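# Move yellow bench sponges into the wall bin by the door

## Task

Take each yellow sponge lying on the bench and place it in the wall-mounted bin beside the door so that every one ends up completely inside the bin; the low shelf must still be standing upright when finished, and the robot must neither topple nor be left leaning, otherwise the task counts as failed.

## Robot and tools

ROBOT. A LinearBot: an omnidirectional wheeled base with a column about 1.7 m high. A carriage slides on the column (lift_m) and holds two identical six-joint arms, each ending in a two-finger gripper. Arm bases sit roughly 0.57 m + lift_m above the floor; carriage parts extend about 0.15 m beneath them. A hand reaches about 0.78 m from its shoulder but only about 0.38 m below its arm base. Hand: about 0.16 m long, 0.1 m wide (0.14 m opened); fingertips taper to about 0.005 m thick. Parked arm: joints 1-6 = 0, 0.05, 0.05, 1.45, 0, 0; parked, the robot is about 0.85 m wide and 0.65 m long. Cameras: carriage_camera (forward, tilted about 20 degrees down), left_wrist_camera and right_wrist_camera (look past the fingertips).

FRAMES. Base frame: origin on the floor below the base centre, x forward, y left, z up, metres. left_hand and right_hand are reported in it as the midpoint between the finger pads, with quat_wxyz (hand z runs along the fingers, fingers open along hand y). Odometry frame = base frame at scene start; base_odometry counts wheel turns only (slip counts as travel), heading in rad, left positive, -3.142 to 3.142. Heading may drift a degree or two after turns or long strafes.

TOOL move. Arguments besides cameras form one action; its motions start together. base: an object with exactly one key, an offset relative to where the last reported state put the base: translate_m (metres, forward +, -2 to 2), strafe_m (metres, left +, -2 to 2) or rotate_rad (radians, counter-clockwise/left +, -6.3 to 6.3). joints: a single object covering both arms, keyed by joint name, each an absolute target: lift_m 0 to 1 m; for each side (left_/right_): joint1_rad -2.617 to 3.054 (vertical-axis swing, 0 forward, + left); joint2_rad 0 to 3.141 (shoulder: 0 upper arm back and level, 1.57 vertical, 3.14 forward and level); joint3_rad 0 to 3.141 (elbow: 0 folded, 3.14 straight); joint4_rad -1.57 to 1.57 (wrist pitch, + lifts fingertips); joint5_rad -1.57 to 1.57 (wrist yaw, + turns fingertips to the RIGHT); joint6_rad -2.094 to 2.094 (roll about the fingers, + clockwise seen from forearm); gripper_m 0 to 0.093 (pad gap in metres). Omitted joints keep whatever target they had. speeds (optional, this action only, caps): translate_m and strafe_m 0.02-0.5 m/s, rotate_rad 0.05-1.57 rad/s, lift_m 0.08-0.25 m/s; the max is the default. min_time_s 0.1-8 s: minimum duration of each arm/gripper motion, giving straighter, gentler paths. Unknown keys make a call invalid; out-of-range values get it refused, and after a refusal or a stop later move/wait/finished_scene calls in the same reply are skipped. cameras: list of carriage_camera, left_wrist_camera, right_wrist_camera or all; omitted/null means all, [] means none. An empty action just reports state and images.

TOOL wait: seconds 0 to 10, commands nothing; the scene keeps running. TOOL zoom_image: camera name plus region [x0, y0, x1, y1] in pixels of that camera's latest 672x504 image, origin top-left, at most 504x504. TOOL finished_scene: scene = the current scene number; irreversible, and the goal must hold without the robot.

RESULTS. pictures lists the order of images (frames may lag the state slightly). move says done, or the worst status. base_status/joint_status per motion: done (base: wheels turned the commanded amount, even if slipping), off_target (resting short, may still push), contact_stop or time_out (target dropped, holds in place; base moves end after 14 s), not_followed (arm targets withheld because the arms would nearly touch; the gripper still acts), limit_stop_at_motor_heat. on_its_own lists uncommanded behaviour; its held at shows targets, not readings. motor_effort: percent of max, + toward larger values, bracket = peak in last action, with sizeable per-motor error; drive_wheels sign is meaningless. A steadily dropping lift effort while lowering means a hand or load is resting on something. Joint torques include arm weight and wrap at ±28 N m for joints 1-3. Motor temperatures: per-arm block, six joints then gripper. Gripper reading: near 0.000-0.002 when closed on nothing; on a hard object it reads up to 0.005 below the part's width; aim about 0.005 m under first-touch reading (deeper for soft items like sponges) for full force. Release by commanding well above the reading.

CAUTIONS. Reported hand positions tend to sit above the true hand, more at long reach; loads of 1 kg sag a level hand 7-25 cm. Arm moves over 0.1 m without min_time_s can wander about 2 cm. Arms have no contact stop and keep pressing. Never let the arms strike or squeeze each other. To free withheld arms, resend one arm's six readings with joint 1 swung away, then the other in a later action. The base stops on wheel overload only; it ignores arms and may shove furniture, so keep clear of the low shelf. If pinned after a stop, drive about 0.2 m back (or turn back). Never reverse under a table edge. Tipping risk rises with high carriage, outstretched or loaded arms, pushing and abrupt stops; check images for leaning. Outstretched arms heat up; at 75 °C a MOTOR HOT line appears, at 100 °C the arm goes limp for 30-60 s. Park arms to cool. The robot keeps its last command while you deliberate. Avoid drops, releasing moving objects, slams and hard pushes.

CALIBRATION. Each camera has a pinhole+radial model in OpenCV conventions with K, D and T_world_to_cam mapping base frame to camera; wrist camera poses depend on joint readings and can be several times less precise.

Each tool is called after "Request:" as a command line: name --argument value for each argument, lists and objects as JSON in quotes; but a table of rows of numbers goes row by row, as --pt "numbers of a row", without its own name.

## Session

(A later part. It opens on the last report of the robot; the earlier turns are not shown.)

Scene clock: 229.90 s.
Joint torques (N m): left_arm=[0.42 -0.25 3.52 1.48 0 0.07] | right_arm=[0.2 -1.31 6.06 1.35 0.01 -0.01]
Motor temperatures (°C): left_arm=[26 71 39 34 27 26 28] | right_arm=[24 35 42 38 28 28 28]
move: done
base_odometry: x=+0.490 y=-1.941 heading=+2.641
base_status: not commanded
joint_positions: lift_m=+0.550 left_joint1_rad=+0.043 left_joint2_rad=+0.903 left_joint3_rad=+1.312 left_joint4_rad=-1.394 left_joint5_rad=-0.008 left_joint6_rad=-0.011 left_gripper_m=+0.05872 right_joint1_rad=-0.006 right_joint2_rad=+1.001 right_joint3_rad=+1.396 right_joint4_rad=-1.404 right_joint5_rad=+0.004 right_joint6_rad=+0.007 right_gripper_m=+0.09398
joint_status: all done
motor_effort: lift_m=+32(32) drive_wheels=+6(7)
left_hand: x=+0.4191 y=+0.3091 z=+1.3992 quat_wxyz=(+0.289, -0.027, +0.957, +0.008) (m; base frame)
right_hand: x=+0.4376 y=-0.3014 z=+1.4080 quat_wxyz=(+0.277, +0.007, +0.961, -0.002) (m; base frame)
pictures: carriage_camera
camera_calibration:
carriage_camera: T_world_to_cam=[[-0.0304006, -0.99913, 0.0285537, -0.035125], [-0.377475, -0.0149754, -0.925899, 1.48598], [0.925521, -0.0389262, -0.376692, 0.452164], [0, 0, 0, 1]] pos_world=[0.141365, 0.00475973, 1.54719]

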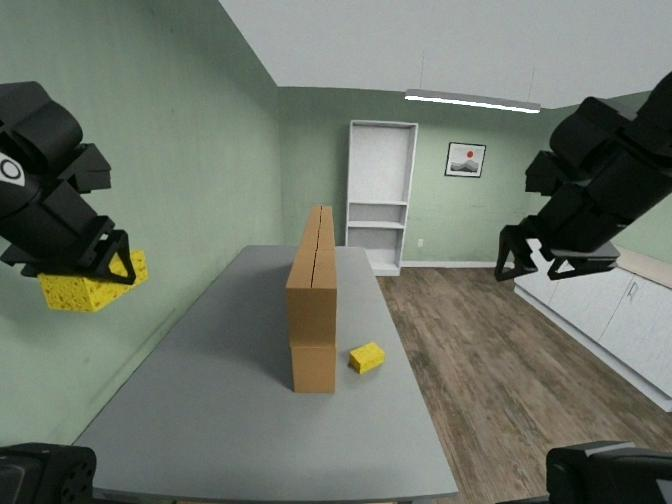

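Request:
move --joints '{"lift_m":0.5,"right_joint1_rad":0.325,"right_joint2_rad":2.34,"right_joint3_rad":1.746,"right_joint4_rad":-0.594}' --min_time_s 3 --cameras '["carriage_camera","right_wrist_camera"]'

Scene clock: 246.27 s.
Joint torques (N m): left_arm=[0.38 -0.25 3.96 1.55 0 0.04] | right_arm=[0.32 -14.28 8.27 1.12 0.01 -0.01]
Motor temperatures (°C): left_arm=[26 59 37 34 27 26 29] | right_arm=[24 35 42 38 28 28 28]
move: done
base_odometry: x=+0.490 y=-1.941 heading=+2.641
base_status: not commanded
joint_positions: lift_m=+0.500 left_joint1_rad=+0.043 left_joint2_rad=+0.903 left_joint3_rad=+1.306 left_joint4_rad=-1.404 left_joint5_rad=-0.008 left_joint6_rad=-0.011 left_gripper_m=+0.05872 right_joint1_rad=+0.318 right_joint2_rad=+2.330 right_joint3_rad=+1.722 right_joint4_rad=-0.610 right_joint5_rad=+0.004 right_joint6_rad=+0.007 right_gripper_m=+0.09398
joint_status: all done
motor_effort: lift_m=+30(33) drive_wheels=+6(7)
left_hand: x=+0.4167 y=+0.3090 z=+1.3460 quat_wxyz=(+0.281, -0.027, +0.959, +0.008) (m; base frame)
right_hand: x=+0.7219 y=-0.1367 z=+1.0643 quat_wxyz=(+0.173, -0.152, +0.973, +0.027) (m; base frame)
pictures: carriage_camera, right_wrist_camera
camera_calibration:
carriage_camera: T_world_to_cam=[[-0.0304006, -0.99913, 0.0285537, -0.0337024], [-0.377475, -0.0149754, -0.925899, 1.43985], [0.925521, -0.0389262, -0.376692, 0.433396], [0, 0, 0, 1]] pos_world=[0.141365, 0.00475973, 1.49737]
right_wrist_camera: T_world_to_cam=[[0.359269, -0.932241, 0.0430501, -0.446383], [-0.902861, -0.335533, 0.26881, 0.32526], [-0.236151, -0.135444, -0.962231, 1.30303], [0, 0, 0, 1]] pos_world=[0.761748, -0.130514, 1.1856]

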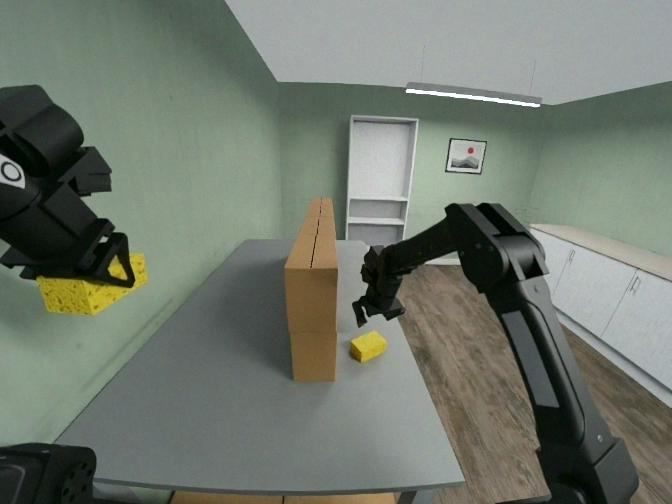

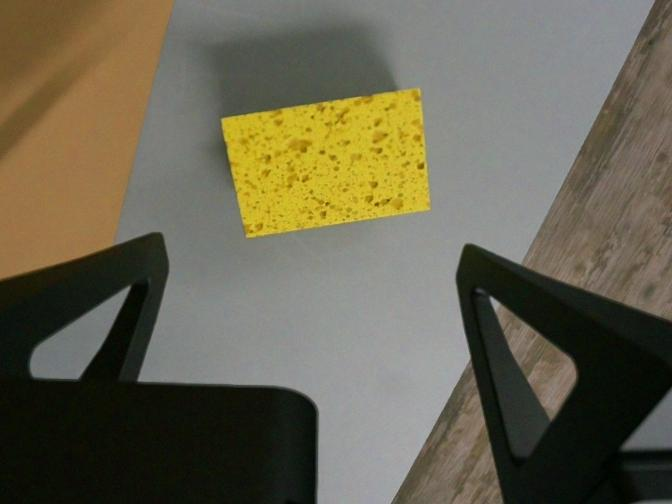

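Request:
move --joints '{"lift_m":0.55,"right_joint1_rad":0,"right_joint2_rad":1.0,"right_joint3_rad":1.4,"right_joint4_rad":-1.4}' --min_time_s 2.5 --cameras '[]'

Request:
move --base '{"strafe_m":-0.84}' --cameras '[]'

Request:
move --base '{"rotate_rad":1.557}' --cameras '[]'

Request:
move --base '{"strafe_m":-0.61}' --cameras '["carriage_camera","right_wrist_camera"]'

Scene clock: 278.57 s.
Joint torques (N m): left_arm=[0.39 -0.25 4.03 1.53 0 0.04] | right_arm=[-1.07 -1.78 5.39 1.23 0.01 -0.01]
Motor temperatures (°C): left_arm=[26 48 36 34 27 26 29] | right_arm=[24 43 44 36 28 28 28]
move: done
base_odometry: x=+0.490 y=-1.941 heading=+2.641
base_status: not commanded
joint_positions: lift_m=+0.550 left_joint1_rad=+0.043 left_joint2_rad=+0.903 left_joint3_rad=+1.306 left_joint4_rad=-1.402 left_joint5_rad=-0.008 left_joint6_rad=-0.011 left_gripper_m=+0.05872 right_joint1_rad=+0.007 right_joint2_rad=+1.005 right_joint3_rad=+1.404 right_joint4_rad=-1.391 right_joint5_rad=+0.004 right_joint6_rad=+0.007 right_gripper_m=+0.09398
joint_status: all done
motor_effort: lift_m=+33(41) drive_wheels=+6(7)
left_hand: x=+0.4171 y=+0.3090 z=+1.3961 quat_wxyz=(+0.282, -0.027, +0.959, +0.008) (m; base frame)
right_hand: x=+0.4413 y=-0.2985 z=+1.4114 quat_wxyz=(+0.285, +0.000, +0.959, +0.000) (m; base frame)
pictures: none
No camera images: "cameras" was empty.

Scene clock: 282.50 s.
Joint torques (N m): left_arm=[0.34 -0.32 3.9 1.52 -0.01 0.04] | right_arm=[-0.9 -1.77 5.39 1.27 0.03 0]
Motor temperatures (°C): left_arm=[26 48 36 34 27 26 29] | right_arm=[24 42 44 36 28 28 28]
move: done
base_odometry: x=+0.893 y=-1.203 heading=+2.642
base_status: done
joint_positions: lift_m=+0.550 left_joint1_rad=+0.043 left_joint2_rad=+0.903 left_joint3_rad=+1.306 left_joint4_rad=-1.402 left_joint5_rad=-0.005 left_joint6_rad=-0.011 left_gripper_m=+0.05872 right_joint1_rad=+0.006 right_joint2_rad=+1.005 right_joint3_rad=+1.404 right_joint4_rad=-1.395 right_joint5_rad=+0.004 right_joint6_rad=+0.007 right_gripper_m=+0.09398
joint_status: not commanded
motor_effort: lift_m=+33(33) drive_wheels=-1(14)
left_hand: x=+0.4172 y=+0.3086 z=+1.3961 quat_wxyz=(+0.282, -0.027, +0.959, +0.007) (m; base frame)
right_hand: x=+0.4406 y=-0.2989 z=+1.4110 quat_wxyz=(+0.283, +0.001, +0.959, +0.000) (m; base frame)
pictures: none
No camera images: "cameras" was empty.

Scene clock: 285.60 s.
Joint torques (N m): left_arm=[0.29 -0.29 3.89 1.52 -0.04 0.04] | right_arm=[-0.9 -1.58 5.48 1.28 0.02 0]
Motor temperatures (°C): left_arm=[26 47 36 34 27 26 30] | right_arm=[24 42 44 36 28 28 28]
move: done
base_odometry: x=+0.893 y=-1.203 heading=-2.085
base_status: done
joint_positions: lift_m=+0.550 left_joint1_rad=+0.045 left_joint2_rad=+0.903 left_joint3_rad=+1.306 left_joint4_rad=-1.402 left_joint5_rad=-0.005 left_joint6_rad=-0.010 left_gripper_m=+0.05871 right_joint1_rad=+0.006 right_joint2_rad=+1.004 right_joint3_rad=+1.403 right_joint4_rad=-1.396 right_joint5_rad=+0.004 right_joint6_rad=+0.007 right_gripper_m=+0.09399
joint_status: not commanded
motor_effort: lift_m=+33(33) drive_wheels=+7(18)
left_hand: x=+0.4172 y=+0.3088 z=+1.3961 quat_wxyz=(+0.282, -0.027, +0.959, +0.007) (m; base frame)
right_hand: x=+0.4401 y=-0.2989 z=+1.4107 quat_wxyz=(+0.283, +0.001, +0.959, +0.000) (m; base frame)
pictures: none
No camera images: "cameras" was empty.

Scene clock: 289.13 s.
Joint torques (N m): left_arm=[0.23 -0.24 3.97 1.54 -0.04 0.03] | right_arm=[-0.88 -1.58 5.49 1.28 0.01 -0.01]
Motor temperatures (°C): left_arm=[26 47 36 34 27 26 30] | right_arm=[24 41 44 36 28 28 28]
move: done
base_odometry: x=+0.361 y=-0.904 heading=-2.084
base_status: done
joint_positions: lift_m=+0.550 left_joint1_rad=+0.045 left_joint2_rad=+0.903 left_joint3_rad=+1.306 left_joint4_rad=-1.402 left_joint5_rad=-0.003 left_joint6_rad=-0.010 left_gripper_m=+0.05871 right_joint1_rad=+0.006 right_joint2_rad=+1.004 right_joint3_rad=+1.403 right_joint4_rad=-1.396 right_joint5_rad=+0.003 right_joint6_rad=+0.007 right_gripper_m=+0.09399
joint_status: not commanded
motor_effort: lift_m=+33(33) drive_wheels=-2(20)
left_hand: x=+0.4172 y=+0.3085 z=+1.3961 quat_wxyz=(+0.282, -0.027, +0.959, +0.006) (m; base frame)
right_hand: x=+0.4401 y=-0.2989 z=+1.4107 quat_wxyz=(+0.283, +0.001, +0.959, +0.000) (m; base frame)
pictures: carriage_camera, right_wrist_camera
camera_calibration:
carriage_camera: T_world_to_cam=[[-0.0304006, -0.99913, 0.0285537, -0.0351221], [-0.377475, -0.0149754, -0.925899, 1.48588], [0.925521, -0.0389262, -0.376692, 0.452126], [0, 0, 0, 1]] pos_world=[0.141365, 0.00475973, 1.54709]
right_wrist_camera: T_world_to_cam=[[0.0445068, -0.997627, 0.0525331, -0.405612], [-0.997821, -0.041829, 0.0510169, 0.360137], [-0.0486985, -0.0546893, -0.997315, 1.53898], [0, 0, 0, 1]] pos_world=[0.45235, -0.30542, 1.53778]

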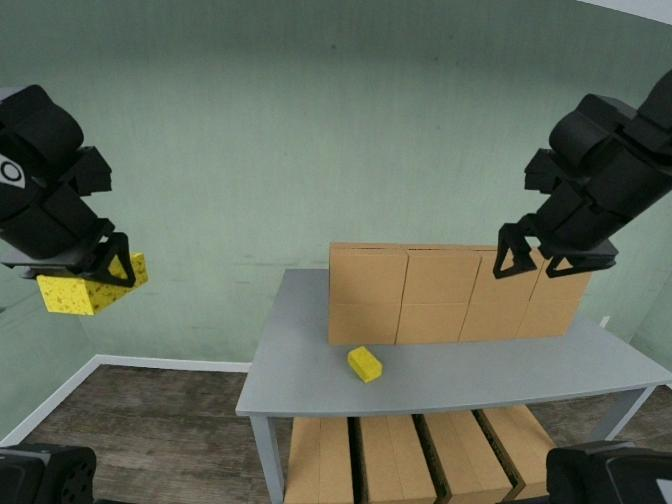

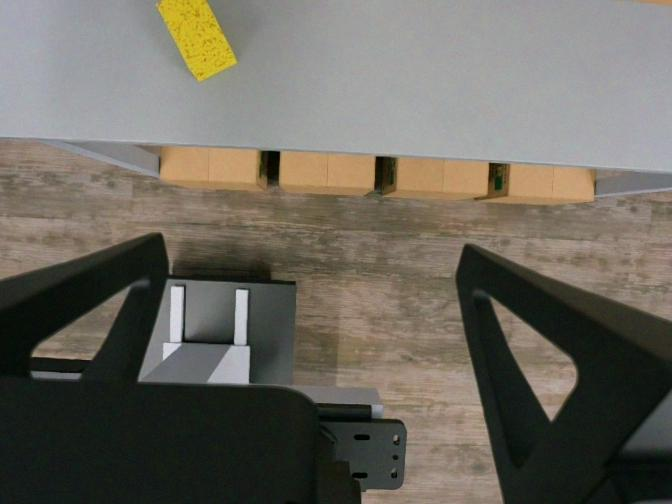

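Request:
move --joints '{"lift_m":0.48,"right_joint1_rad":0.36,"right_joint2_rad":2.355,"right_joint3_rad":1.786,"right_joint4_rad":-0.718,"right_joint6_rad":-0.146}' --min_time_s 3 --cameras '["carriage_camera","right_wrist_camera"]'

Scene clock: 306.73 s.
Joint torques (N m): left_arm=[0.21 -0.24 3.97 1.57 -0.04 0.03] | right_arm=[0.28 -14.26 8.16 0.94 0.01 -0.01]
Motor temperatures (°C): left_arm=[26 44 36 34 27 26 30] | right_arm=[24 40 44 36 28 28 28]
move: done
base_odometry: x=+0.361 y=-0.904 heading=-2.084
base_status: not commanded
joint_positions: lift_m=+0.480 left_joint1_rad=+0.045 left_joint2_rad=+0.903 left_joint3_rad=+1.306 left_joint4_rad=-1.406 left_joint5_rad=-0.003 left_joint6_rad=-0.010 left_gripper_m=+0.05871 right_joint1_rad=+0.353 right_joint2_rad=+2.345 right_joint3_rad=+1.762 right_joint4_rad=-0.734 right_joint5_rad=+0.003 right_joint6_rad=-0.138 right_gripper_m=+0.09399
joint_status: all done
motor_effort: lift_m=+30(31) drive_wheels=-2(2)
left_hand: x=+0.4162 y=+0.3085 z=+1.3257 quat_wxyz=(+0.280, -0.027, +0.960, +0.006) (m; base frame)
right_hand: x=+0.6988 y=-0.1256 z=+1.0401 quat_wxyz=(+0.126, -0.241, +0.962, +0.012) (m; base frame)
pictures: carriage_camera, right_wrist_camera
camera_calibration:
carriage_camera: T_world_to_cam=[[-0.0304006, -0.99913, 0.0285537, -0.0331296], [-0.377475, -0.0149754, -0.925899, 1.42127], [0.925521, -0.0389262, -0.376692, 0.425839], [0, 0, 0, 1]] pos_world=[0.141365, 0.00475973, 1.47731]
right_wrist_camera: T_world_to_cam=[[0.519277, -0.851437, 0.0735225, -0.560087], [-0.808128, -0.461231, 0.366328, 0.131294], [-0.277994, -0.249641, -0.927577, 1.25462], [0, 0, 0, 1]] pos_world=[0.745721, -0.103117, 1.15684]

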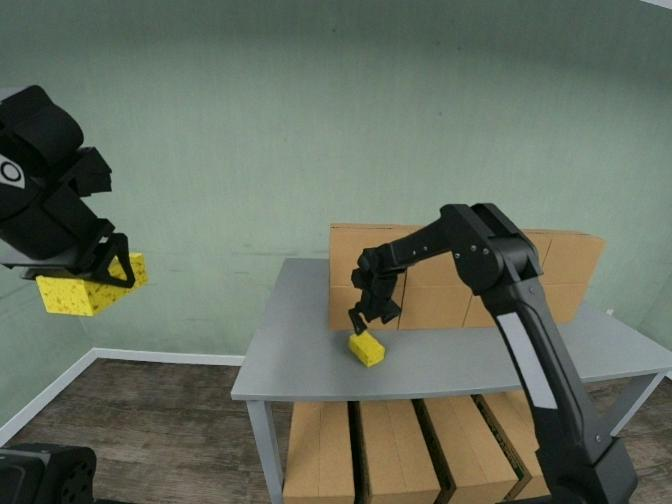

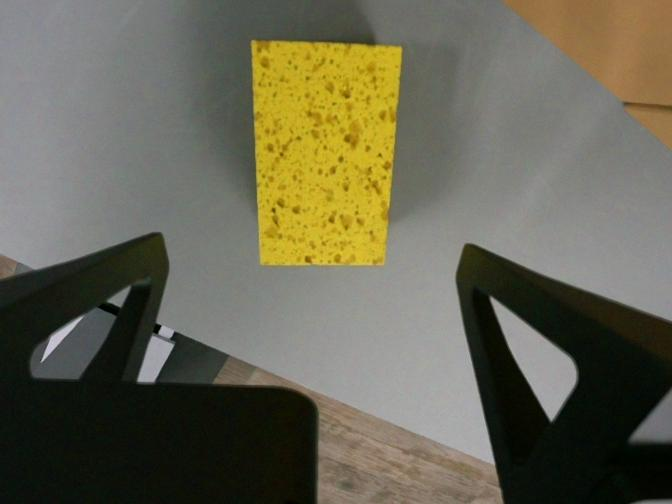

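Request:
move --joints '{"right_joint1_rad":0.338,"right_joint2_rad":2.433,"right_joint3_rad":1.928,"right_joint4_rad":-0.782,"right_joint6_rad":-0.166}' --min_time_s 1.5 --cameras '[]'

Request:
move --joints '{"lift_m":0.41}' --speeds '{"lift_m":0.12}' --cameras '["right_wrist_camera"]'

Scene clock: 324.23 s.
Joint torques (N m): left_arm=[0.25 -0.25 4 1.56 -0.05 0.04] | right_arm=[-0.98 -14.71 8.36 0.73 0.01 -0.01]
Motor temperatures (°C): left_arm=[26 43 35 34 27 26 30] | right_arm=[24 46 46 36 28 28 28]
move: done
base_odometry: x=+0.361 y=-0.904 heading=-2.084
base_status: not commanded
joint_positions: lift_m=+0.480 left_joint1_rad=+0.045 left_joint2_rad=+0.903 left_joint3_rad=+1.306 left_joint4_rad=-1.406 left_joint5_rad=-0.003 left_joint6_rad=-0.010 left_gripper_m=+0.05871 right_joint1_rad=+0.345 right_joint2_rad=+2.421 right_joint3_rad=+1.903 right_joint4_rad=-0.771 right_joint5_rad=+0.003 right_joint6_rad=-0.158 right_gripper_m=+0.09399
joint_status: all done
motor_effort: lift_m=+30(30) drive_wheels=-2(2)
left_hand: x=+0.4162 y=+0.3085 z=+1.3257 quat_wxyz=(+0.280, -0.027, +0.960, +0.006) (m; base frame)
right_hand: x=+0.7243 y=-0.1212 z=+1.0433 quat_wxyz=(+0.140, -0.246, +0.959, +0.011) (m; base frame)
pictures: none
No camera images: "cameras" was empty.

Scene clock: 325.23 s.
Joint torques (N m): left_arm=[0.25 -0.31 4.01 1.57 -0.06 0.04] | right_arm=[-0.99 -16.03 7.56 0.75 0.01 0]
Motor temperatures (°C): left_arm=[26 43 35 34 27 26 30] | right_arm=[24 46 46 36 28 28 28]
move: done
base_odometry: x=+0.361 y=-0.904 heading=-2.084
base_status: not commanded
joint_positions: lift_m=+0.410 left_joint1_rad=+0.045 left_joint2_rad=+0.903 left_joint3_rad=+1.306 left_joint4_rad=-1.406 left_joint5_rad=-0.003 left_joint6_rad=-0.010 left_gripper_m=+0.05871 right_joint1_rad=+0.345 right_joint2_rad=+2.433 right_joint3_rad=+1.913 right_joint4_rad=-0.776 right_joint5_rad=+0.003 right_joint6_rad=-0.158 right_gripper_m=+0.09399
joint_status: all done
motor_effort: lift_m=+30(33) drive_wheels=-2(2)
left_hand: x=+0.4164 y=+0.3085 z=+1.2559 quat_wxyz=(+0.280, -0.027, +0.960, +0.006) (m; base frame)
right_hand: x=+0.7244 y=-0.1212 z=+0.9698 quat_wxyz=(+0.136, -0.246, +0.960, +0.011) (m; base frame)
pictures: right_wrist_camera
camera_calibration:
right_wrist_camera: T_world_to_cam=[[0.526749, -0.845979, 0.0828018, -0.578131], [-0.810659, -0.470667, 0.348288, 0.197921], [-0.255672, -0.250584, -0.933723, 1.18737], [0, 0, 0, 1]] pos_world=[0.768553, -0.0983951, 1.08761]

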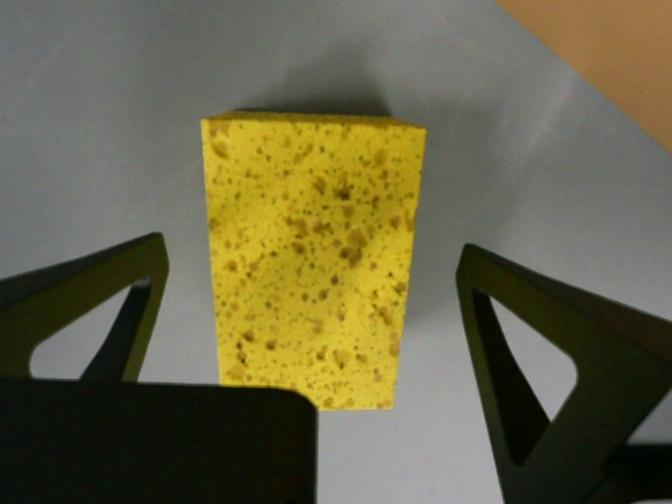

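Request:
move --joints '{"lift_m":0.377}' --speeds '{"lift_m":0.1}' --cameras '["right_wrist_camera"]'

Request:
move --joints '{"right_gripper_m":0.05}' --min_time_s 2 --cameras '["right_wrist_camera"]'

Scene clock: 330.67 s.
Joint torques (N m): left_arm=[0.25 -0.27 3.96 1.57 -0.04 0.03] | right_arm=[-0.96 -16.28 7.36 0.78 0.01 0]
Motor temperatures (°C): left_arm=[26 43 35 34 27 26 30] | right_arm=[24 49 45 36 28 28 28]
move: done
base_odometry: x=+0.361 y=-0.904 heading=-2.084
base_status: not commanded
joint_positions: lift_m=+0.377 left_joint1_rad=+0.045 left_joint2_rad=+0.903 left_joint3_rad=+1.306 left_joint4_rad=-1.405 left_joint5_rad=-0.003 left_joint6_rad=-0.010 left_gripper_m=+0.05871 right_joint1_rad=+0.345 right_joint2_rad=+2.435 right_joint3_rad=+1.915 right_joint4_rad=-0.779 right_joint5_rad=+0.003 right_joint6_rad=-0.159 right_gripper_m=+0.09399
joint_status: all done
motor_effort: lift_m=+30(31) drive_wheels=-2(2)
left_hand: x=+0.4165 y=+0.3085 z=+1.2228 quat_wxyz=(+0.281, -0.027, +0.959, +0.006) (m; base frame)
right_hand: x=+0.7242 y=-0.1212 z=+0.9361 quat_wxyz=(+0.135, -0.247, +0.960, +0.011) (m; base frame)
pictures: right_wrist_camera
camera_calibration:
right_wrist_camera: T_world_to_cam=[[0.527264, -0.845702, 0.0823402, -0.575198], [-0.809619, -0.470616, 0.350768, 0.206369], [-0.257894, -0.251611, -0.932836, 1.15648], [0, 0, 0, 1]] pos_world=[0.768611, -0.0983422, 1.05378]

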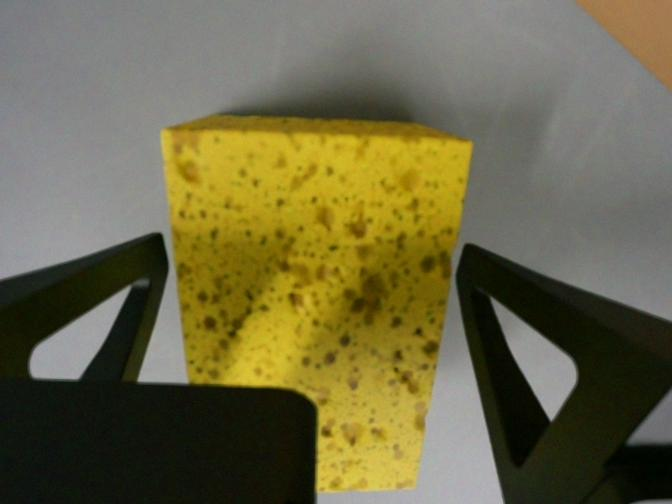

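Scene clock: 332.93 s.
Joint torques (N m): left_arm=[0.28 -0.21 4.01 1.56 -0.04 0.04] | right_arm=[-0.99 -16.27 7.36 0.78 0.01 -0.01]
Motor temperatures (°C): left_arm=[26 43 35 34 27 26 30] | right_arm=[24 50 46 36 28 28 28]
move: off_target
base_odometry: x=+0.361 y=-0.904 heading=-2.084
base_status: not commanded
joint_positions: lift_m=+0.377 left_joint1_rad=+0.045 left_joint2_rad=+0.903 left_joint3_rad=+1.306 left_joint4_rad=-1.405 left_joint5_rad=-0.003 left_joint6_rad=-0.010 left_gripper_m=+0.05871 right_joint1_rad=+0.345 right_joint2_rad=+2.435 right_joint3_rad=+1.915 right_joint4_rad=-0.779 right_joint5_rad=+0.003 right_joint6_rad=-0.159 right_gripper_m=+0.05898
joint_status: right_gripper_m off_target (ended at +0.05900, target +0.05000)
motor_effort: lift_m=+30(30) drive_wheels=-2(2)
left_hand: x=+0.4165 y=+0.3085 z=+1.2228 quat_wxyz=(+0.281, -0.027, +0.959, +0.006) (m; base frame)
right_hand: x=+0.7242 y=-0.1212 z=+0.9361 quat_wxyz=(+0.135, -0.247, +0.960, +0.011) (m; base frame)
pictures: right_wrist_camera
camera_calibration:
right_wrist_camera: T_world_to_cam=[[0.527264, -0.845702, 0.0823402, -0.575198], [-0.809619, -0.470616, 0.350768, 0.206369], [-0.257894, -0.251611, -0.932836, 1.15648], [0, 0, 0, 1]] pos_world=[0.768611, -0.0983422, 1.05378]

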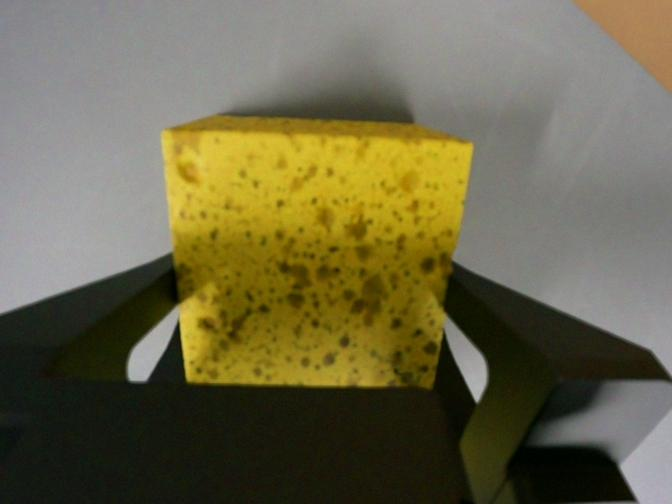

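Request:
move --joints '{"lift_m":0.5}' --speeds '{"lift_m":0.15}' --cameras '[]'

Request:
move --joints '{"right_joint1_rad":-0.05,"right_joint2_rad":0.9,"right_joint3_rad":1.3,"right_joint4_rad":-1.4,"right_joint6_rad":0}' --min_time_s 2.5 --cameras '["carriage_camera"]'

Request:
move --base '{"translate_m":-0.85}' --joints '{"lift_m":0.3}' --cameras '[]'

Request:
move --base '{"rotate_rad":3.14}' --cameras '["carriage_camera"]'

Scene clock: 344.83 s.
Joint torques (N m): left_arm=[0.21 -0.28 3.96 1.55 -0.04 0.03] | right_arm=[-0.96 -16.69 7.25 0.8 0.01 -0.01]
Motor temperatures (°C): left_arm=[26 42 35 34 27 26 30] | right_arm=[24 53 47 36 28 28 29]
move: done
base_odometry: x=+0.361 y=-0.904 heading=-2.084
base_status: not commanded
joint_positions: lift_m=+0.500 left_joint1_rad=+0.045 left_joint2_rad=+0.903 left_joint3_rad=+1.306 left_joint4_rad=-1.404 left_joint5_rad=-0.003 left_joint6_rad=-0.010 left_gripper_m=+0.05871 right_joint1_rad=+0.345 right_joint2_rad=+2.439 right_joint3_rad=+1.916 right_joint4_rad=-0.781 right_joint5_rad=+0.003 right_joint6_rad=-0.159 right_gripper_m=+0.05897
joint_status: all done
motor_effort: lift_m=+33(41) drive_wheels=-2(2)
left_hand: x=+0.4168 y=+0.3085 z=+1.3458 quat_wxyz=(+0.281, -0.027, +0.959, +0.006) (m; base frame)
right_hand: x=+0.7234 y=-0.1215 z=+1.0569 quat_wxyz=(+0.132, -0.247, +0.960, +0.011) (m; base frame)
pictures: none
No camera images: "cameras" was empty.

Scene clock: 347.63 s.
Joint torques (N m): left_arm=[0.27 -0.27 4.01 1.55 -0.05 0.04] | right_arm=[-1.07 -0.62 5.46 1.24 0.02 0.13]
Motor temperatures (°C): left_arm=[26 42 35 34 27 26 30] | right_arm=[24 53 46 36 28 28 29]
move: done
base_odometry: x=+0.361 y=-0.904 heading=-2.084
base_status: not commanded
joint_positions: lift_m=+0.500 left_joint1_rad=+0.045 left_joint2_rad=+0.903 left_joint3_rad=+1.306 left_joint4_rad=-1.404 left_joint5_rad=-0.003 left_joint6_rad=-0.010 left_gripper_m=+0.05871 right_joint1_rad=-0.043 right_joint2_rad=+0.903 right_joint3_rad=+1.303 right_joint4_rad=-1.393 right_joint5_rad=+0.003 right_joint6_rad=-0.008 right_gripper_m=+0.05897
joint_status: all done
motor_effort: lift_m=+33(33) drive_wheels=-2(2)
left_hand: x=+0.4168 y=+0.3085 z=+1.3458 quat_wxyz=(+0.281, -0.027, +0.959, +0.006) (m; base frame)
right_hand: x=+0.4189 y=-0.3083 z=+1.3462 quat_wxyz=(+0.285, +0.017, +0.958, -0.009) (m; base frame)
pictures: carriage_camera
camera_calibration:
carriage_camera: T_world_to_cam=[[-0.0304006, -0.99913, 0.0285537, -0.0336951], [-0.377475, -0.0149754, -0.925899, 1.43961], [0.925521, -0.0389262, -0.376692, 0.4333], [0, 0, 0, 1]] pos_world=[0.141365, 0.00475973, 1.49712]

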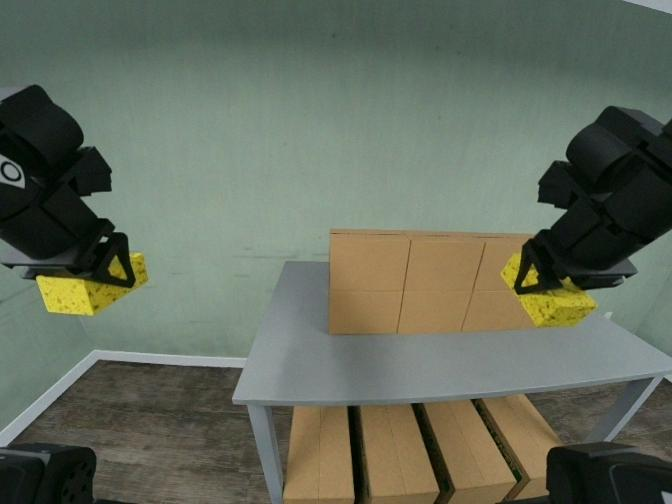

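Scene clock: 351.77 s.
Joint torques (N m): left_arm=[0.25 0.25 3.95 1.55 -0.03 0.03] | right_arm=[-1.03 -0.31 6.09 1.32 0.02 0.13]
Motor temperatures (°C): left_arm=[26 42 35 34 27 26 30] | right_arm=[24 51 46 36 28 28 29]
move: done
base_odometry: x=+0.779 y=-0.164 heading=-2.084
base_status: done
joint_positions: lift_m=+0.300 left_joint1_rad=+0.045 left_joint2_rad=+0.899 left_joint3_rad=+1.306 left_joint4_rad=-1.405 left_joint5_rad=-0.003 left_joint6_rad=-0.010 left_gripper_m=+0.05871 right_joint1_rad=-0.043 right_joint2_rad=+0.900 right_joint3_rad=+1.295 right_joint4_rad=-1.401 right_joint5_rad=+0.003 right_joint6_rad=-0.007 right_gripper_m=+0.05897
joint_status: all done
motor_effort: lift_m=+30(31) drive_wheels=+1(15)
left_hand: x=+0.4161 y=+0.3084 z=+1.1464 quat_wxyz=(+0.282, -0.027, +0.959, +0.006) (m; base frame)
right_hand: x=+0.4164 y=-0.3082 z=+1.1432 quat_wxyz=(+0.279, +0.018, +0.960, -0.009) (m; base frame)
pictures: none
No camera images: "cameras" was empty.

Scene clock: 356.03 s.
Joint torques (N m): left_arm=[0.16 -0.27 4.04 1.51 -0.04 0.04] | right_arm=[-1.02 -0.87 6.09 1.31 0.02 0.13]
Motor temperatures (°C): left_arm=[26 42 35 34 27 26 30] | right_arm=[24 50 45 36 28 28 29]
move: done
base_odometry: x=+0.779 y=-0.164 heading=+1.055
base_status: done
joint_positions: lift_m=+0.300 left_joint1_rad=+0.045 left_joint2_rad=+0.903 left_joint3_rad=+1.306 left_joint4_rad=-1.401 left_joint5_rad=-0.003 left_joint6_rad=-0.010 left_gripper_m=+0.05870 right_joint1_rad=-0.043 right_joint2_rad=+0.905 right_joint3_rad=+1.295 right_joint4_rad=-1.401 right_joint5_rad=+0.003 right_joint6_rad=-0.007 right_gripper_m=+0.05892
joint_status: not commanded
motor_effort: lift_m=+30(30) drive_wheels=+7(19)
left_hand: x=+0.4174 y=+0.3087 z=+1.1464 quat_wxyz=(+0.283, -0.027, +0.959, +0.006) (m; base frame)
right_hand: x=+0.4170 y=-0.3082 z=+1.1424 quat_wxyz=(+0.276, +0.018, +0.961, -0.008) (m; base frame)
pictures: carriage_camera
camera_calibration:
carriage_camera: T_world_to_cam=[[-0.0304006, -0.99913, 0.0285537, -0.0279913], [-0.377475, -0.0149754, -0.925899, 1.25465], [0.925521, -0.0389262, -0.376692, 0.358053], [0, 0, 0, 1]] pos_world=[0.141365, 0.00475973, 1.29736]

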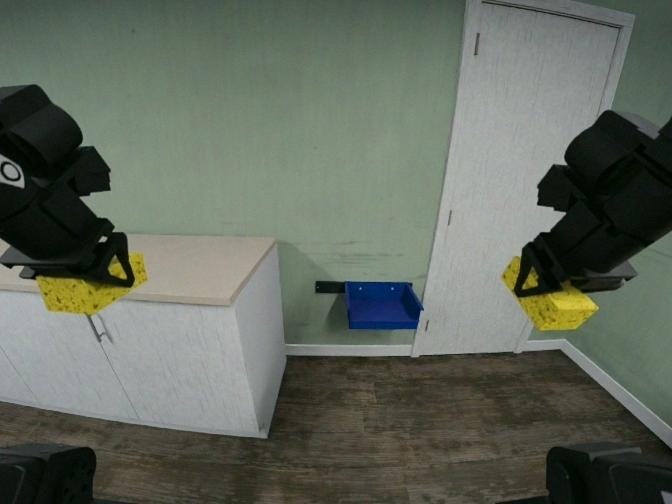

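Request:
move --base '{"strafe_m":-0.30}' --cameras '[]'

Request:
move --base '{"translate_m":0.545}' --speeds '{"translate_m":0.3}' --cameras '["carriage_camera"]'

Request:
move --joints '{"lift_m":0.2,"right_joint1_rad":0.386,"right_joint2_rad":2.522,"right_joint3_rad":1.892,"right_joint4_rad":-0.657}' --min_time_s 3.5 --cameras '["carriage_camera","right_wrist_camera"]'

Scene clock: 386.50 s.
Joint torques (N m): left_arm=[0.25 -0.23 4.01 1.51 -0.03 0.04] | right_arm=[-1.03 -0.88 6.13 1.31 0.02 0.13]
Motor temperatures (°C): left_arm=[26 41 35 35 27 26 30] | right_arm=[24 41 44 37 28 28 30]
move: done
base_odometry: x=+1.040 y=-0.311 heading=+1.056
base_status: done
joint_positions: lift_m=+0.300 left_joint1_rad=+0.045 left_joint2_rad=+0.903 left_joint3_rad=+1.306 left_joint4_rad=-1.401 left_joint5_rad=-0.002 left_joint6_rad=-0.010 left_gripper_m=+0.05870 right_joint1_rad=-0.043 right_joint2_rad=+0.905 right_joint3_rad=+1.295 right_joint4_rad=-1.401 right_joint5_rad=+0.003 right_joint6_rad=-0.007 right_gripper_m=+0.05892
joint_status: not commanded
motor_effort: lift_m=+30(30) drive_wheels=-2(20)
left_hand: x=+0.4174 y=+0.3085 z=+1.1464 quat_wxyz=(+0.283, -0.027, +0.959, +0.006) (m; base frame)
right_hand: x=+0.4170 y=-0.3081 z=+1.1424 quat_wxyz=(+0.276, +0.018, +0.961, -0.008) (m; base frame)
pictures: none
No camera images: "cameras" was empty.

Scene clock: 389.80 s.
Joint torques (N m): left_arm=[0.18 0.08 4.03 1.51 -0.06 0.05] | right_arm=[-1.02 -0.61 6.11 1.33 0.02 0.13]
Motor temperatures (°C): left_arm=[26 41 35 35 27 26 30] | right_arm=[24 41 44 38 28 28 30]
move: done
base_odometry: x=+1.309 y=+0.163 heading=+1.055
base_status: done
joint_positions: lift_m=+0.300 left_joint1_rad=+0.045 left_joint2_rad=+0.901 left_joint3_rad=+1.306 left_joint4_rad=-1.401 left_joint5_rad=-0.002 left_joint6_rad=-0.010 left_gripper_m=+0.05870 right_joint1_rad=-0.043 right_joint2_rad=+0.903 right_joint3_rad=+1.295 right_joint4_rad=-1.401 right_joint5_rad=+0.003 right_joint6_rad=-0.007 right_gripper_m=+0.05892
joint_status: not commanded
motor_effort: lift_m=+30(30) drive_wheels=-2(15)
left_hand: x=+0.4170 y=+0.3085 z=+1.1466 quat_wxyz=(+0.283, -0.027, +0.959, +0.006) (m; base frame)
right_hand: x=+0.4167 y=-0.3082 z=+1.1428 quat_wxyz=(+0.277, +0.018, +0.961, -0.008) (m; base frame)
pictures: carriage_camera
camera_calibration:
carriage_camera: T_world_to_cam=[[-0.0304006, -0.99913, 0.0285537, -0.0279913], [-0.377475, -0.0149754, -0.925899, 1.25465], [0.925521, -0.0389262, -0.376692, 0.358053], [0, 0, 0, 1]] pos_world=[0.141365, 0.00475973, 1.29736]

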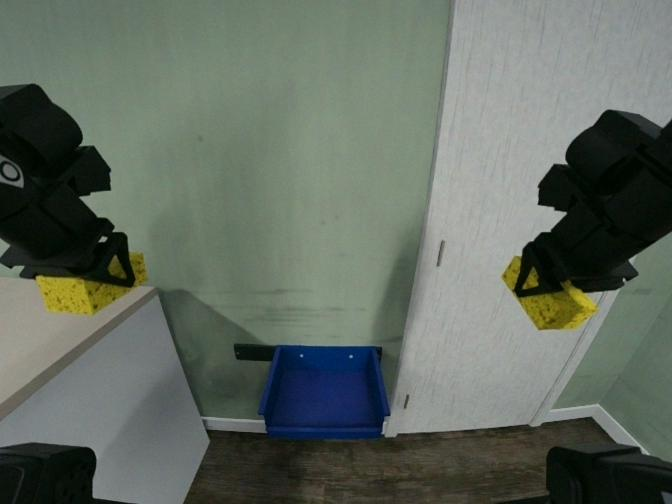

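Scene clock: 393.60 s.
Joint torques (N m): left_arm=[0.21 0.02 4.03 1.56 -0.06 0.03] | right_arm=[0.28 -15.3 8.05 0.94 0.02 0.12]
Motor temperatures (°C): left_arm=[26 40 35 35 27 26 31] | right_arm=[24 41 44 37 28 28 30]
move: done
base_odometry: x=+1.309 y=+0.163 heading=+1.055
base_status: not commanded
joint_positions: lift_m=+0.200 left_joint1_rad=+0.045 left_joint2_rad=+0.901 left_joint3_rad=+1.306 left_joint4_rad=-1.406 left_joint5_rad=-0.002 left_joint6_rad=-0.010 left_gripper_m=+0.05870 right_joint1_rad=+0.379 right_joint2_rad=+2.513 right_joint3_rad=+1.868 right_joint4_rad=-0.673 right_joint5_rad=+0.003 right_joint6_rad=-0.007 right_gripper_m=+0.05892
joint_status: all done
motor_effort: lift_m=+30(33) drive_wheels=-2(2)
left_hand: x=+0.4159 y=+0.3085 z=+1.0459 quat_wxyz=(+0.281, -0.027, +0.959, +0.006) (m; base frame)
right_hand: x=+0.7157 y=-0.1050 z=+0.7125 quat_wxyz=(+0.124, -0.190, +0.974, +0.022) (m; base frame)
pictures: carriage_camera, right_wrist_camera
camera_calibration:
carriage_camera: T_world_to_cam=[[-0.0304006, -0.99913, 0.0285537, -0.0251357], [-0.377475, -0.0149754, -0.925899, 1.16206], [0.925521, -0.0389262, -0.376692, 0.320381], [0, 0, 0, 1]] pos_world=[0.141365, 0.00475973, 1.19735]
right_wrist_camera: T_world_to_cam=[[0.43092, -0.901458, 0.0410006, -0.446089], [-0.847002, -0.38838, 0.362972, 0.312301], [-0.31128, -0.19114, -0.930897, 0.992954], [0, 0, 0, 1]] pos_world=[0.765836, -0.0910459, 0.829272]

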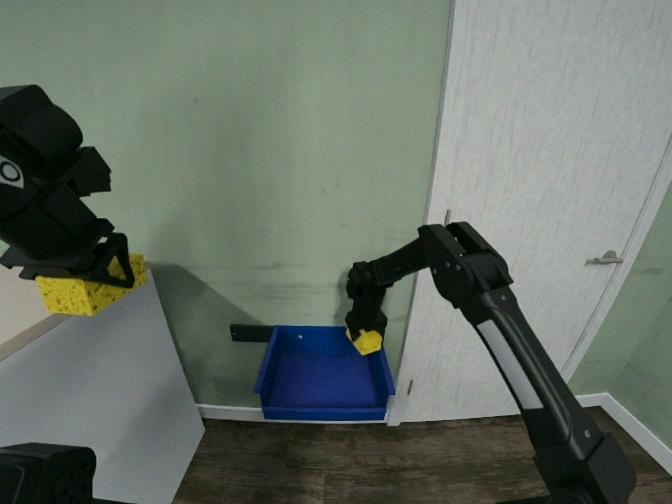

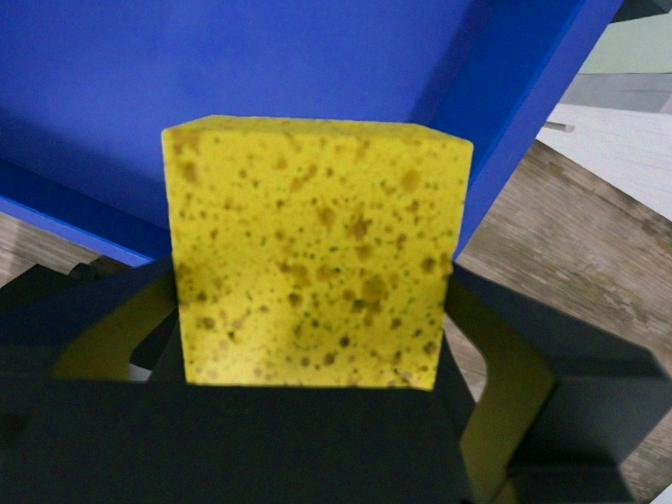

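Request:
move --joints '{"lift_m":0.005,"right_joint1_rad":0.415}' --speeds '{"lift_m":0.12}' --cameras '["right_wrist_camera","carriage_camera"]'

Scene clock: 405.53 s.
Joint torques (N m): left_arm=[0.16 0.08 3.95 1.57 -0.06 0.04] | right_arm=[-0.34 -16.38 7.3 0.9 0.02 0.14]
Motor temperatures (°C): left_arm=[26 40 35 35 27 26 31] | right_arm=[24 48 45 36 28 28 30]
move: done
base_odometry: x=+1.309 y=+0.163 heading=+1.055
base_status: not commanded
joint_positions: lift_m=+0.005 left_joint1_rad=+0.045 left_joint2_rad=+0.901 left_joint3_rad=+1.306 left_joint4_rad=-1.406 left_joint5_rad=-0.002 left_joint6_rad=-0.010 left_gripper_m=+0.05870 right_joint1_rad=+0.415 right_joint2_rad=+2.523 right_joint3_rad=+1.876 right_joint4_rad=-0.667 right_joint5_rad=+0.003 right_joint6_rad=-0.007 right_gripper_m=+0.05892
joint_status: all done
motor_effort: lift_m=+30(32) drive_wheels=-2(7)
left_hand: x=+0.4160 y=+0.3085 z=+0.8510 quat_wxyz=(+0.281, -0.027, +0.959, +0.006) (m; base frame)
right_hand: x=+0.7105 y=-0.0864 z=+0.5151 quat_wxyz=(+0.126, -0.208, +0.970, +0.025) (m; base frame)
pictures: carriage_camera, right_wrist_camera
camera_calibration:
carriage_camera: T_world_to_cam=[[-0.0304006, -0.99913, 0.0285537, -0.0195684], [-0.377475, -0.0149754, -0.925899, 0.981529], [0.925521, -0.0389262, -0.376692, 0.246935], [0, 0, 0, 1]] pos_world=[0.141365, 0.00475973, 1.00237]
right_wrist_camera: T_world_to_cam=[[0.463233, -0.885291, 0.0409129, -0.44046], [-0.833666, -0.419627, 0.359047, 0.37662], [-0.300693, -0.20043, -0.932423, 0.803537], [0, 0, 0, 1]] pos_world=[0.759629, -0.0708422, 0.632032]

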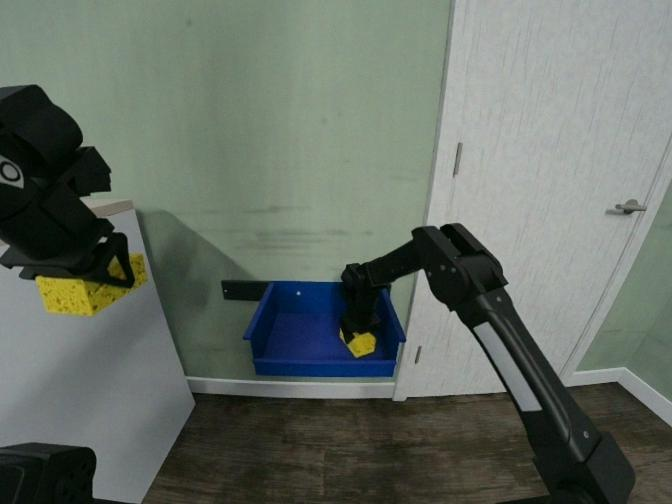

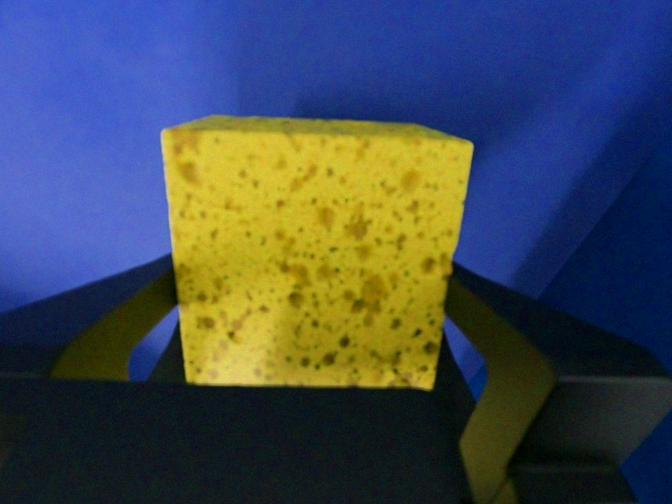

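Request:
move --joints '{"right_joint2_rad":2.558,"right_joint3_rad":1.875,"right_joint4_rad":-0.604}' --min_time_s 2 --cameras '[]'

Scene clock: 412.20 s.
Joint torques (N m): left_arm=[0.18 0.03 3.97 1.56 -0.06 0.05] | right_arm=[-0.34 -15.31 5.87 1 0.02 0.13]
Motor temperatures (°C): left_arm=[26 40 35 35 27 26 31] | right_arm=[24 51 45 36 28 28 30]
move: done
base_odometry: x=+1.309 y=+0.163 heading=+1.055
base_status: not commanded
joint_positions: lift_m=+0.005 left_joint1_rad=+0.045 left_joint2_rad=+0.901 left_joint3_rad=+1.306 left_joint4_rad=-1.406 left_joint5_rad=-0.002 left_joint6_rad=-0.010 left_gripper_m=+0.05870 right_joint1_rad=+0.415 right_joint2_rad=+2.547 right_joint3_rad=+1.876 right_joint4_rad=-0.620 right_joint5_rad=+0.003 right_joint6_rad=-0.007 right_gripper_m=+0.05892
joint_status: all done
motor_effort: lift_m=+30(30) drive_wheels=+7(7)
left_hand: x=+0.4160 y=+0.3085 z=+0.8510 quat_wxyz=(+0.281, -0.027, +0.959, +0.006) (m; base frame)
right_hand: x=+0.7166 y=-0.0837 z=+0.5060 quat_wxyz=(+0.137, -0.207, +0.968, +0.027) (m; base frame)
pictures: none
No camera images: "cameras" was empty.

Request:
move --joints '{"right_joint2_rad":2.582,"right_joint3_rad":1.866,"right_joint4_rad":-0.571}' --min_time_s 1.5 --cameras '["right_wrist_camera"]'

Scene clock: 417.10 s.
Joint torques (N m): left_arm=[0.17 0.01 4.01 1.56 -0.06 0.03] | right_arm=[-0.36 -13.74 5.08 1.23 0.02 0.13]
Motor temperatures (°C): left_arm=[26 40 35 35 27 26 31] | right_arm=[24 52 45 36 28 28 30]
move: done
base_odometry: x=+1.309 y=+0.163 heading=+1.055
base_status: not commanded
joint_positions: lift_m=+0.005 left_joint1_rad=+0.045 left_joint2_rad=+0.901 left_joint3_rad=+1.306 left_joint4_rad=-1.406 left_joint5_rad=-0.002 left_joint6_rad=-0.010 left_gripper_m=+0.05870 right_joint1_rad=+0.415 right_joint2_rad=+2.555 right_joint3_rad=+1.876 right_joint4_rad=-0.609 right_joint5_rad=+0.003 right_joint6_rad=-0.007 right_gripper_m=+0.05892
joint_status: all done
motor_effort: lift_m=+30(30) drive_wheels=+7(7)
left_hand: x=+0.4160 y=+0.3085 z=+0.8510 quat_wxyz=(+0.281, -0.027, +0.959, +0.006) (m; base frame)
right_hand: x=+0.7176 y=-0.0833 z=+0.5025 quat_wxyz=(+0.139, -0.207, +0.968, +0.027) (m; base frame)
pictures: right_wrist_camera
camera_calibration:
right_wrist_camera: T_world_to_cam=[[0.462227, -0.885735, 0.0426556, -0.440649], [-0.842017, -0.423309, 0.33439, 0.406417], [-0.278125, -0.190481, -0.941469, 0.783706], [0, 0, 0, 1]] pos_world=[0.763859, -0.0689775, 0.620729]

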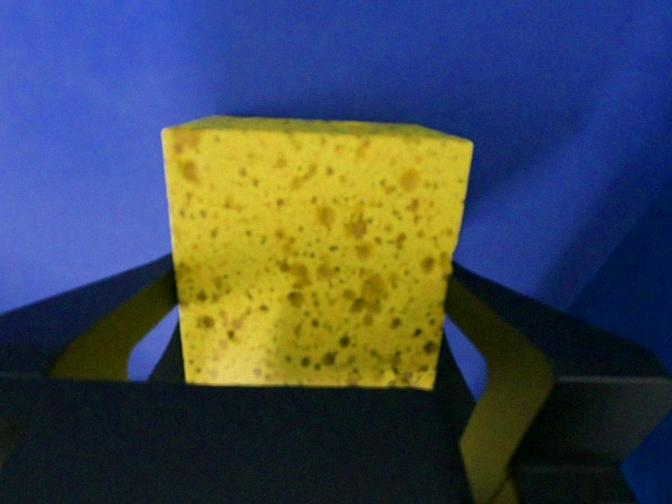

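Contact. Release and retract.

Request:
move --joints '{"right_gripper_m":0.09}' --min_time_s 1.5 --cameras '[]'

Request:
move --joints '{"lift_m":0.25}' --speeds '{"lift_m":0.12}' --cameras '["carriage_camera","right_wrist_camera"]'

Request:
move --joints '{"lift_m":0.3,"right_joint1_rad":-0.05,"right_joint2_rad":0.9,"right_joint3_rad":1.3,"right_joint4_rad":-1.4,"right_joint6_rad":0}' --min_time_s 2.5 --cameras '[]'

Scene clock: 436.00 s.
Joint torques (N m): left_arm=[0.17 -0.01 4.01 1.58 -0.05 0.02] | right_arm=[-0.34 -14.99 5.48 0.96 0.02 0.12]
Motor temperatures (°C): left_arm=[26 39 35 35 27 26 31] | right_arm=[24 51 44 36 28 28 30]
move: done
base_odometry: x=+1.309 y=+0.163 heading=+1.055
base_status: not commanded
joint_positions: lift_m=+0.005 left_joint1_rad=+0.045 left_joint2_rad=+0.901 left_joint3_rad=+1.306 left_joint4_rad=-1.406 left_joint5_rad=-0.002 left_joint6_rad=-0.010 left_gripper_m=+0.05870 right_joint1_rad=+0.415 right_joint2_rad=+2.567 right_joint3_rad=+1.871 right_joint4_rad=-0.581 right_joint5_rad=+0.003 right_joint6_rad=-0.006 right_gripper_m=+0.08992
joint_status: all done
motor_effort: lift_m=+30(30) drive_wheels=+7(7)
left_hand: x=+0.4160 y=+0.3085 z=+0.8510 quat_wxyz=(+0.281, -0.027, +0.959, +0.006) (m; base frame)
right_hand: x=+0.7198 y=-0.0823 z=+0.4968 quat_wxyz=(+0.144, -0.206, +0.967, +0.028) (m; base frame)
pictures: none
No camera images: "cameras" was empty.

Scene clock: 438.43 s.
Joint torques (N m): left_arm=[0.2 0.08 3.97 1.54 -0.05 0.03] | right_arm=[-0.31 -16.34 6.02 0.9 0.02 0.12]
Motor temperatures (°C): left_arm=[26 39 35 34 27 26 31] | right_arm=[24 52 45 36 28 28 30]
move: done
base_odometry: x=+1.309 y=+0.163 heading=+1.055
base_status: not commanded
joint_positions: lift_m=+0.250 left_joint1_rad=+0.045 left_joint2_rad=+0.901 left_joint3_rad=+1.306 left_joint4_rad=-1.405 left_joint5_rad=-0.002 left_joint6_rad=-0.010 left_gripper_m=+0.05870 right_joint1_rad=+0.415 right_joint2_rad=+2.580 right_joint3_rad=+1.864 right_joint4_rad=-0.577 right_joint5_rad=+0.003 right_joint6_rad=-0.006 right_gripper_m=+0.08992
joint_status: all done
motor_effort: lift_m=+32(40) drive_wheels=+7(7)
left_hand: x=+0.4163 y=+0.3085 z=+1.0960 quat_wxyz=(+0.282, -0.027, +0.959, +0.006) (m; base frame)
right_hand: x=+0.7158 y=-0.0841 z=+0.7326 quat_wxyz=(+0.136, -0.207, +0.969, +0.027) (m; base frame)
pictures: carriage_camera, right_wrist_camera
camera_calibration:
carriage_camera: T_world_to_cam=[[-0.0304006, -0.99913, 0.0285537, -0.0265588], [-0.377475, -0.0149754, -0.925899, 1.2082], [0.925521, -0.0389262, -0.376692, 0.339155], [0, 0, 0, 1]] pos_world=[0.141365, 0.00475973, 1.24719]
right_wrist_camera: T_world_to_cam=[[0.461494, -0.886151, 0.0419417, -0.449325], [-0.840556, -0.421651, 0.340111, 0.322479], [-0.283705, -0.192214, -0.93945, 1.00213], [0, 0, 0, 1]] pos_world=[0.762733, -0.069573, 0.85062]

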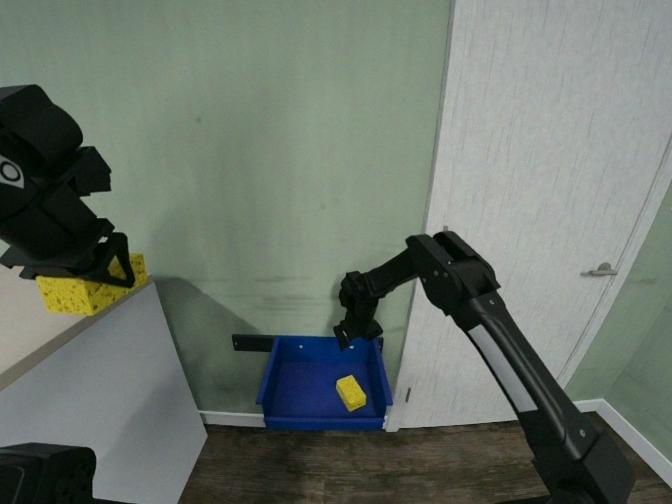

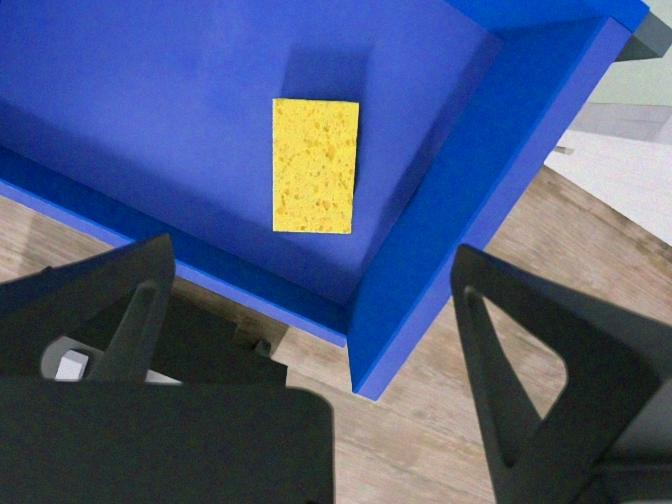

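Scene clock: 441.23 s.
Joint torques (N m): left_arm=[0.21 -0.01 4.03 1.54 -0.06 0.04] | right_arm=[-1.03 -0.55 5.41 1.24 0.03 0.13]
Motor temperatures (°C): left_arm=[26 39 35 35 27 26 31] | right_arm=[24 52 44 36 28 28 30]
move: done
base_odometry: x=+1.309 y=+0.163 heading=+1.055
base_status: not commanded
joint_positions: lift_m=+0.300 left_joint1_rad=+0.045 left_joint2_rad=+0.901 left_joint3_rad=+1.306 left_joint4_rad=-1.402 left_joint5_rad=-0.002 left_joint6_rad=-0.010 left_gripper_m=+0.05870 right_joint1_rad=-0.043 right_joint2_rad=+0.902 right_joint3_rad=+1.303 right_joint4_rad=-1.391 right_joint5_rad=+0.003 right_joint6_rad=-0.006 right_gripper_m=+0.08992
joint_status: all done
motor_effort: lift_m=+33(41) drive_wheels=-2(7)
left_hand: x=+0.4169 y=+0.3085 z=+1.1463 quat_wxyz=(+0.283, -0.027, +0.959, +0.006) (m; base frame)
right_hand: x=+0.4191 y=-0.3082 z=+1.1466 quat_wxyz=(+0.286, +0.018, +0.958, -0.008) (m; base frame)
pictures: none
No camera images: "cameras" was empty.

Request:
move --joints '{"lift_m":0.2,"left_joint1_rad":-0.445,"left_joint2_rad":2.554,"left_joint3_rad":1.955,"left_joint4_rad":-0.688}' --min_time_s 3.5 --cameras '["carriage_camera","left_wrist_camera"]'

Scene clock: 457.70 s.
Joint torques (N m): left_arm=[-0.64 -15.53 7.02 1.05 -0.06 0.03] | right_arm=[-1.05 -0.57 5.97 1.33 0.02 0.12]
Motor temperatures (°C): left_arm=[26 40 35 35 27 26 31] | right_arm=[24 46 44 36 28 28 30]
move: done
base_odometry: x=+1.309 y=+0.163 heading=+1.055
base_status: not commanded
joint_positions: lift_m=+0.200 left_joint1_rad=-0.439 left_joint2_rad=+2.544 left_joint3_rad=+1.926 left_joint4_rad=-0.701 left_joint5_rad=-0.002 left_joint6_rad=-0.010 left_gripper_m=+0.05870 right_joint1_rad=-0.043 right_joint2_rad=+0.902 right_joint3_rad=+1.296 right_joint4_rad=-1.402 right_joint5_rad=+0.003 right_joint6_rad=-0.006 right_gripper_m=+0.08992
joint_status: all done
motor_effort: lift_m=+30(31) drive_wheels=+7(7)
left_hand: x=+0.7094 y=+0.0730 z=+0.7117 quat_wxyz=(+0.122, +0.211, +0.969, -0.027) (m; base frame)
right_hand: x=+0.4165 y=-0.3081 z=+1.0431 quat_wxyz=(+0.278, +0.018, +0.960, -0.008) (m; base frame)
pictures: carriage_camera, left_wrist_camera
camera_calibration:
carriage_camera: T_world_to_cam=[[-0.0304006, -0.99913, 0.0285537, -0.0251357], [-0.377475, -0.0149754, -0.925899, 1.16206], [0.925521, -0.0389262, -0.376692, 0.320382], [0, 0, 0, 1]] pos_world=[0.141365, 0.00475973, 1.19735]
left_wrist_camera: T_world_to_cam=[[-0.431657, -0.9016, -0.0280966, 0.398802], [-0.850657, 0.396509, 0.3452, 0.340793], [-0.300092, 0.172909, -0.938108, 0.990841], [0, 0, 0, 1]] pos_world=[0.759387, 0.0531072, 0.823079]

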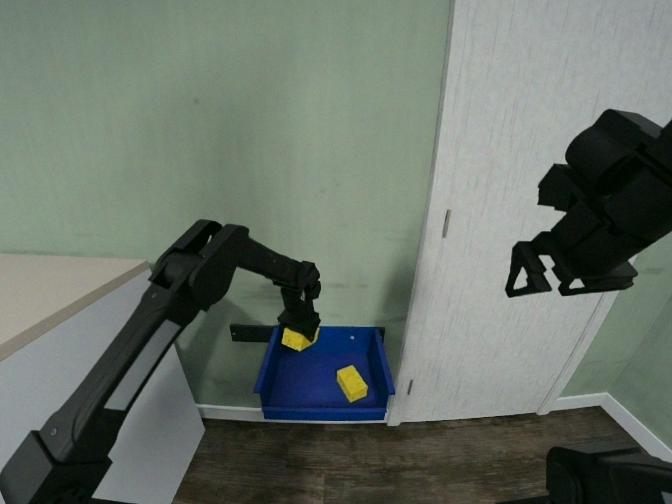

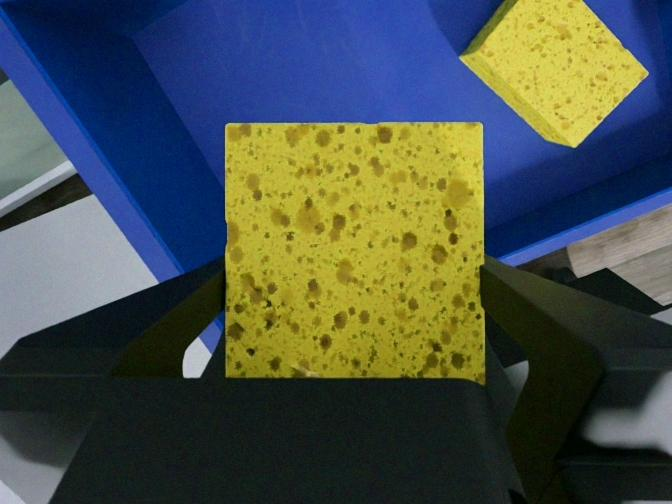

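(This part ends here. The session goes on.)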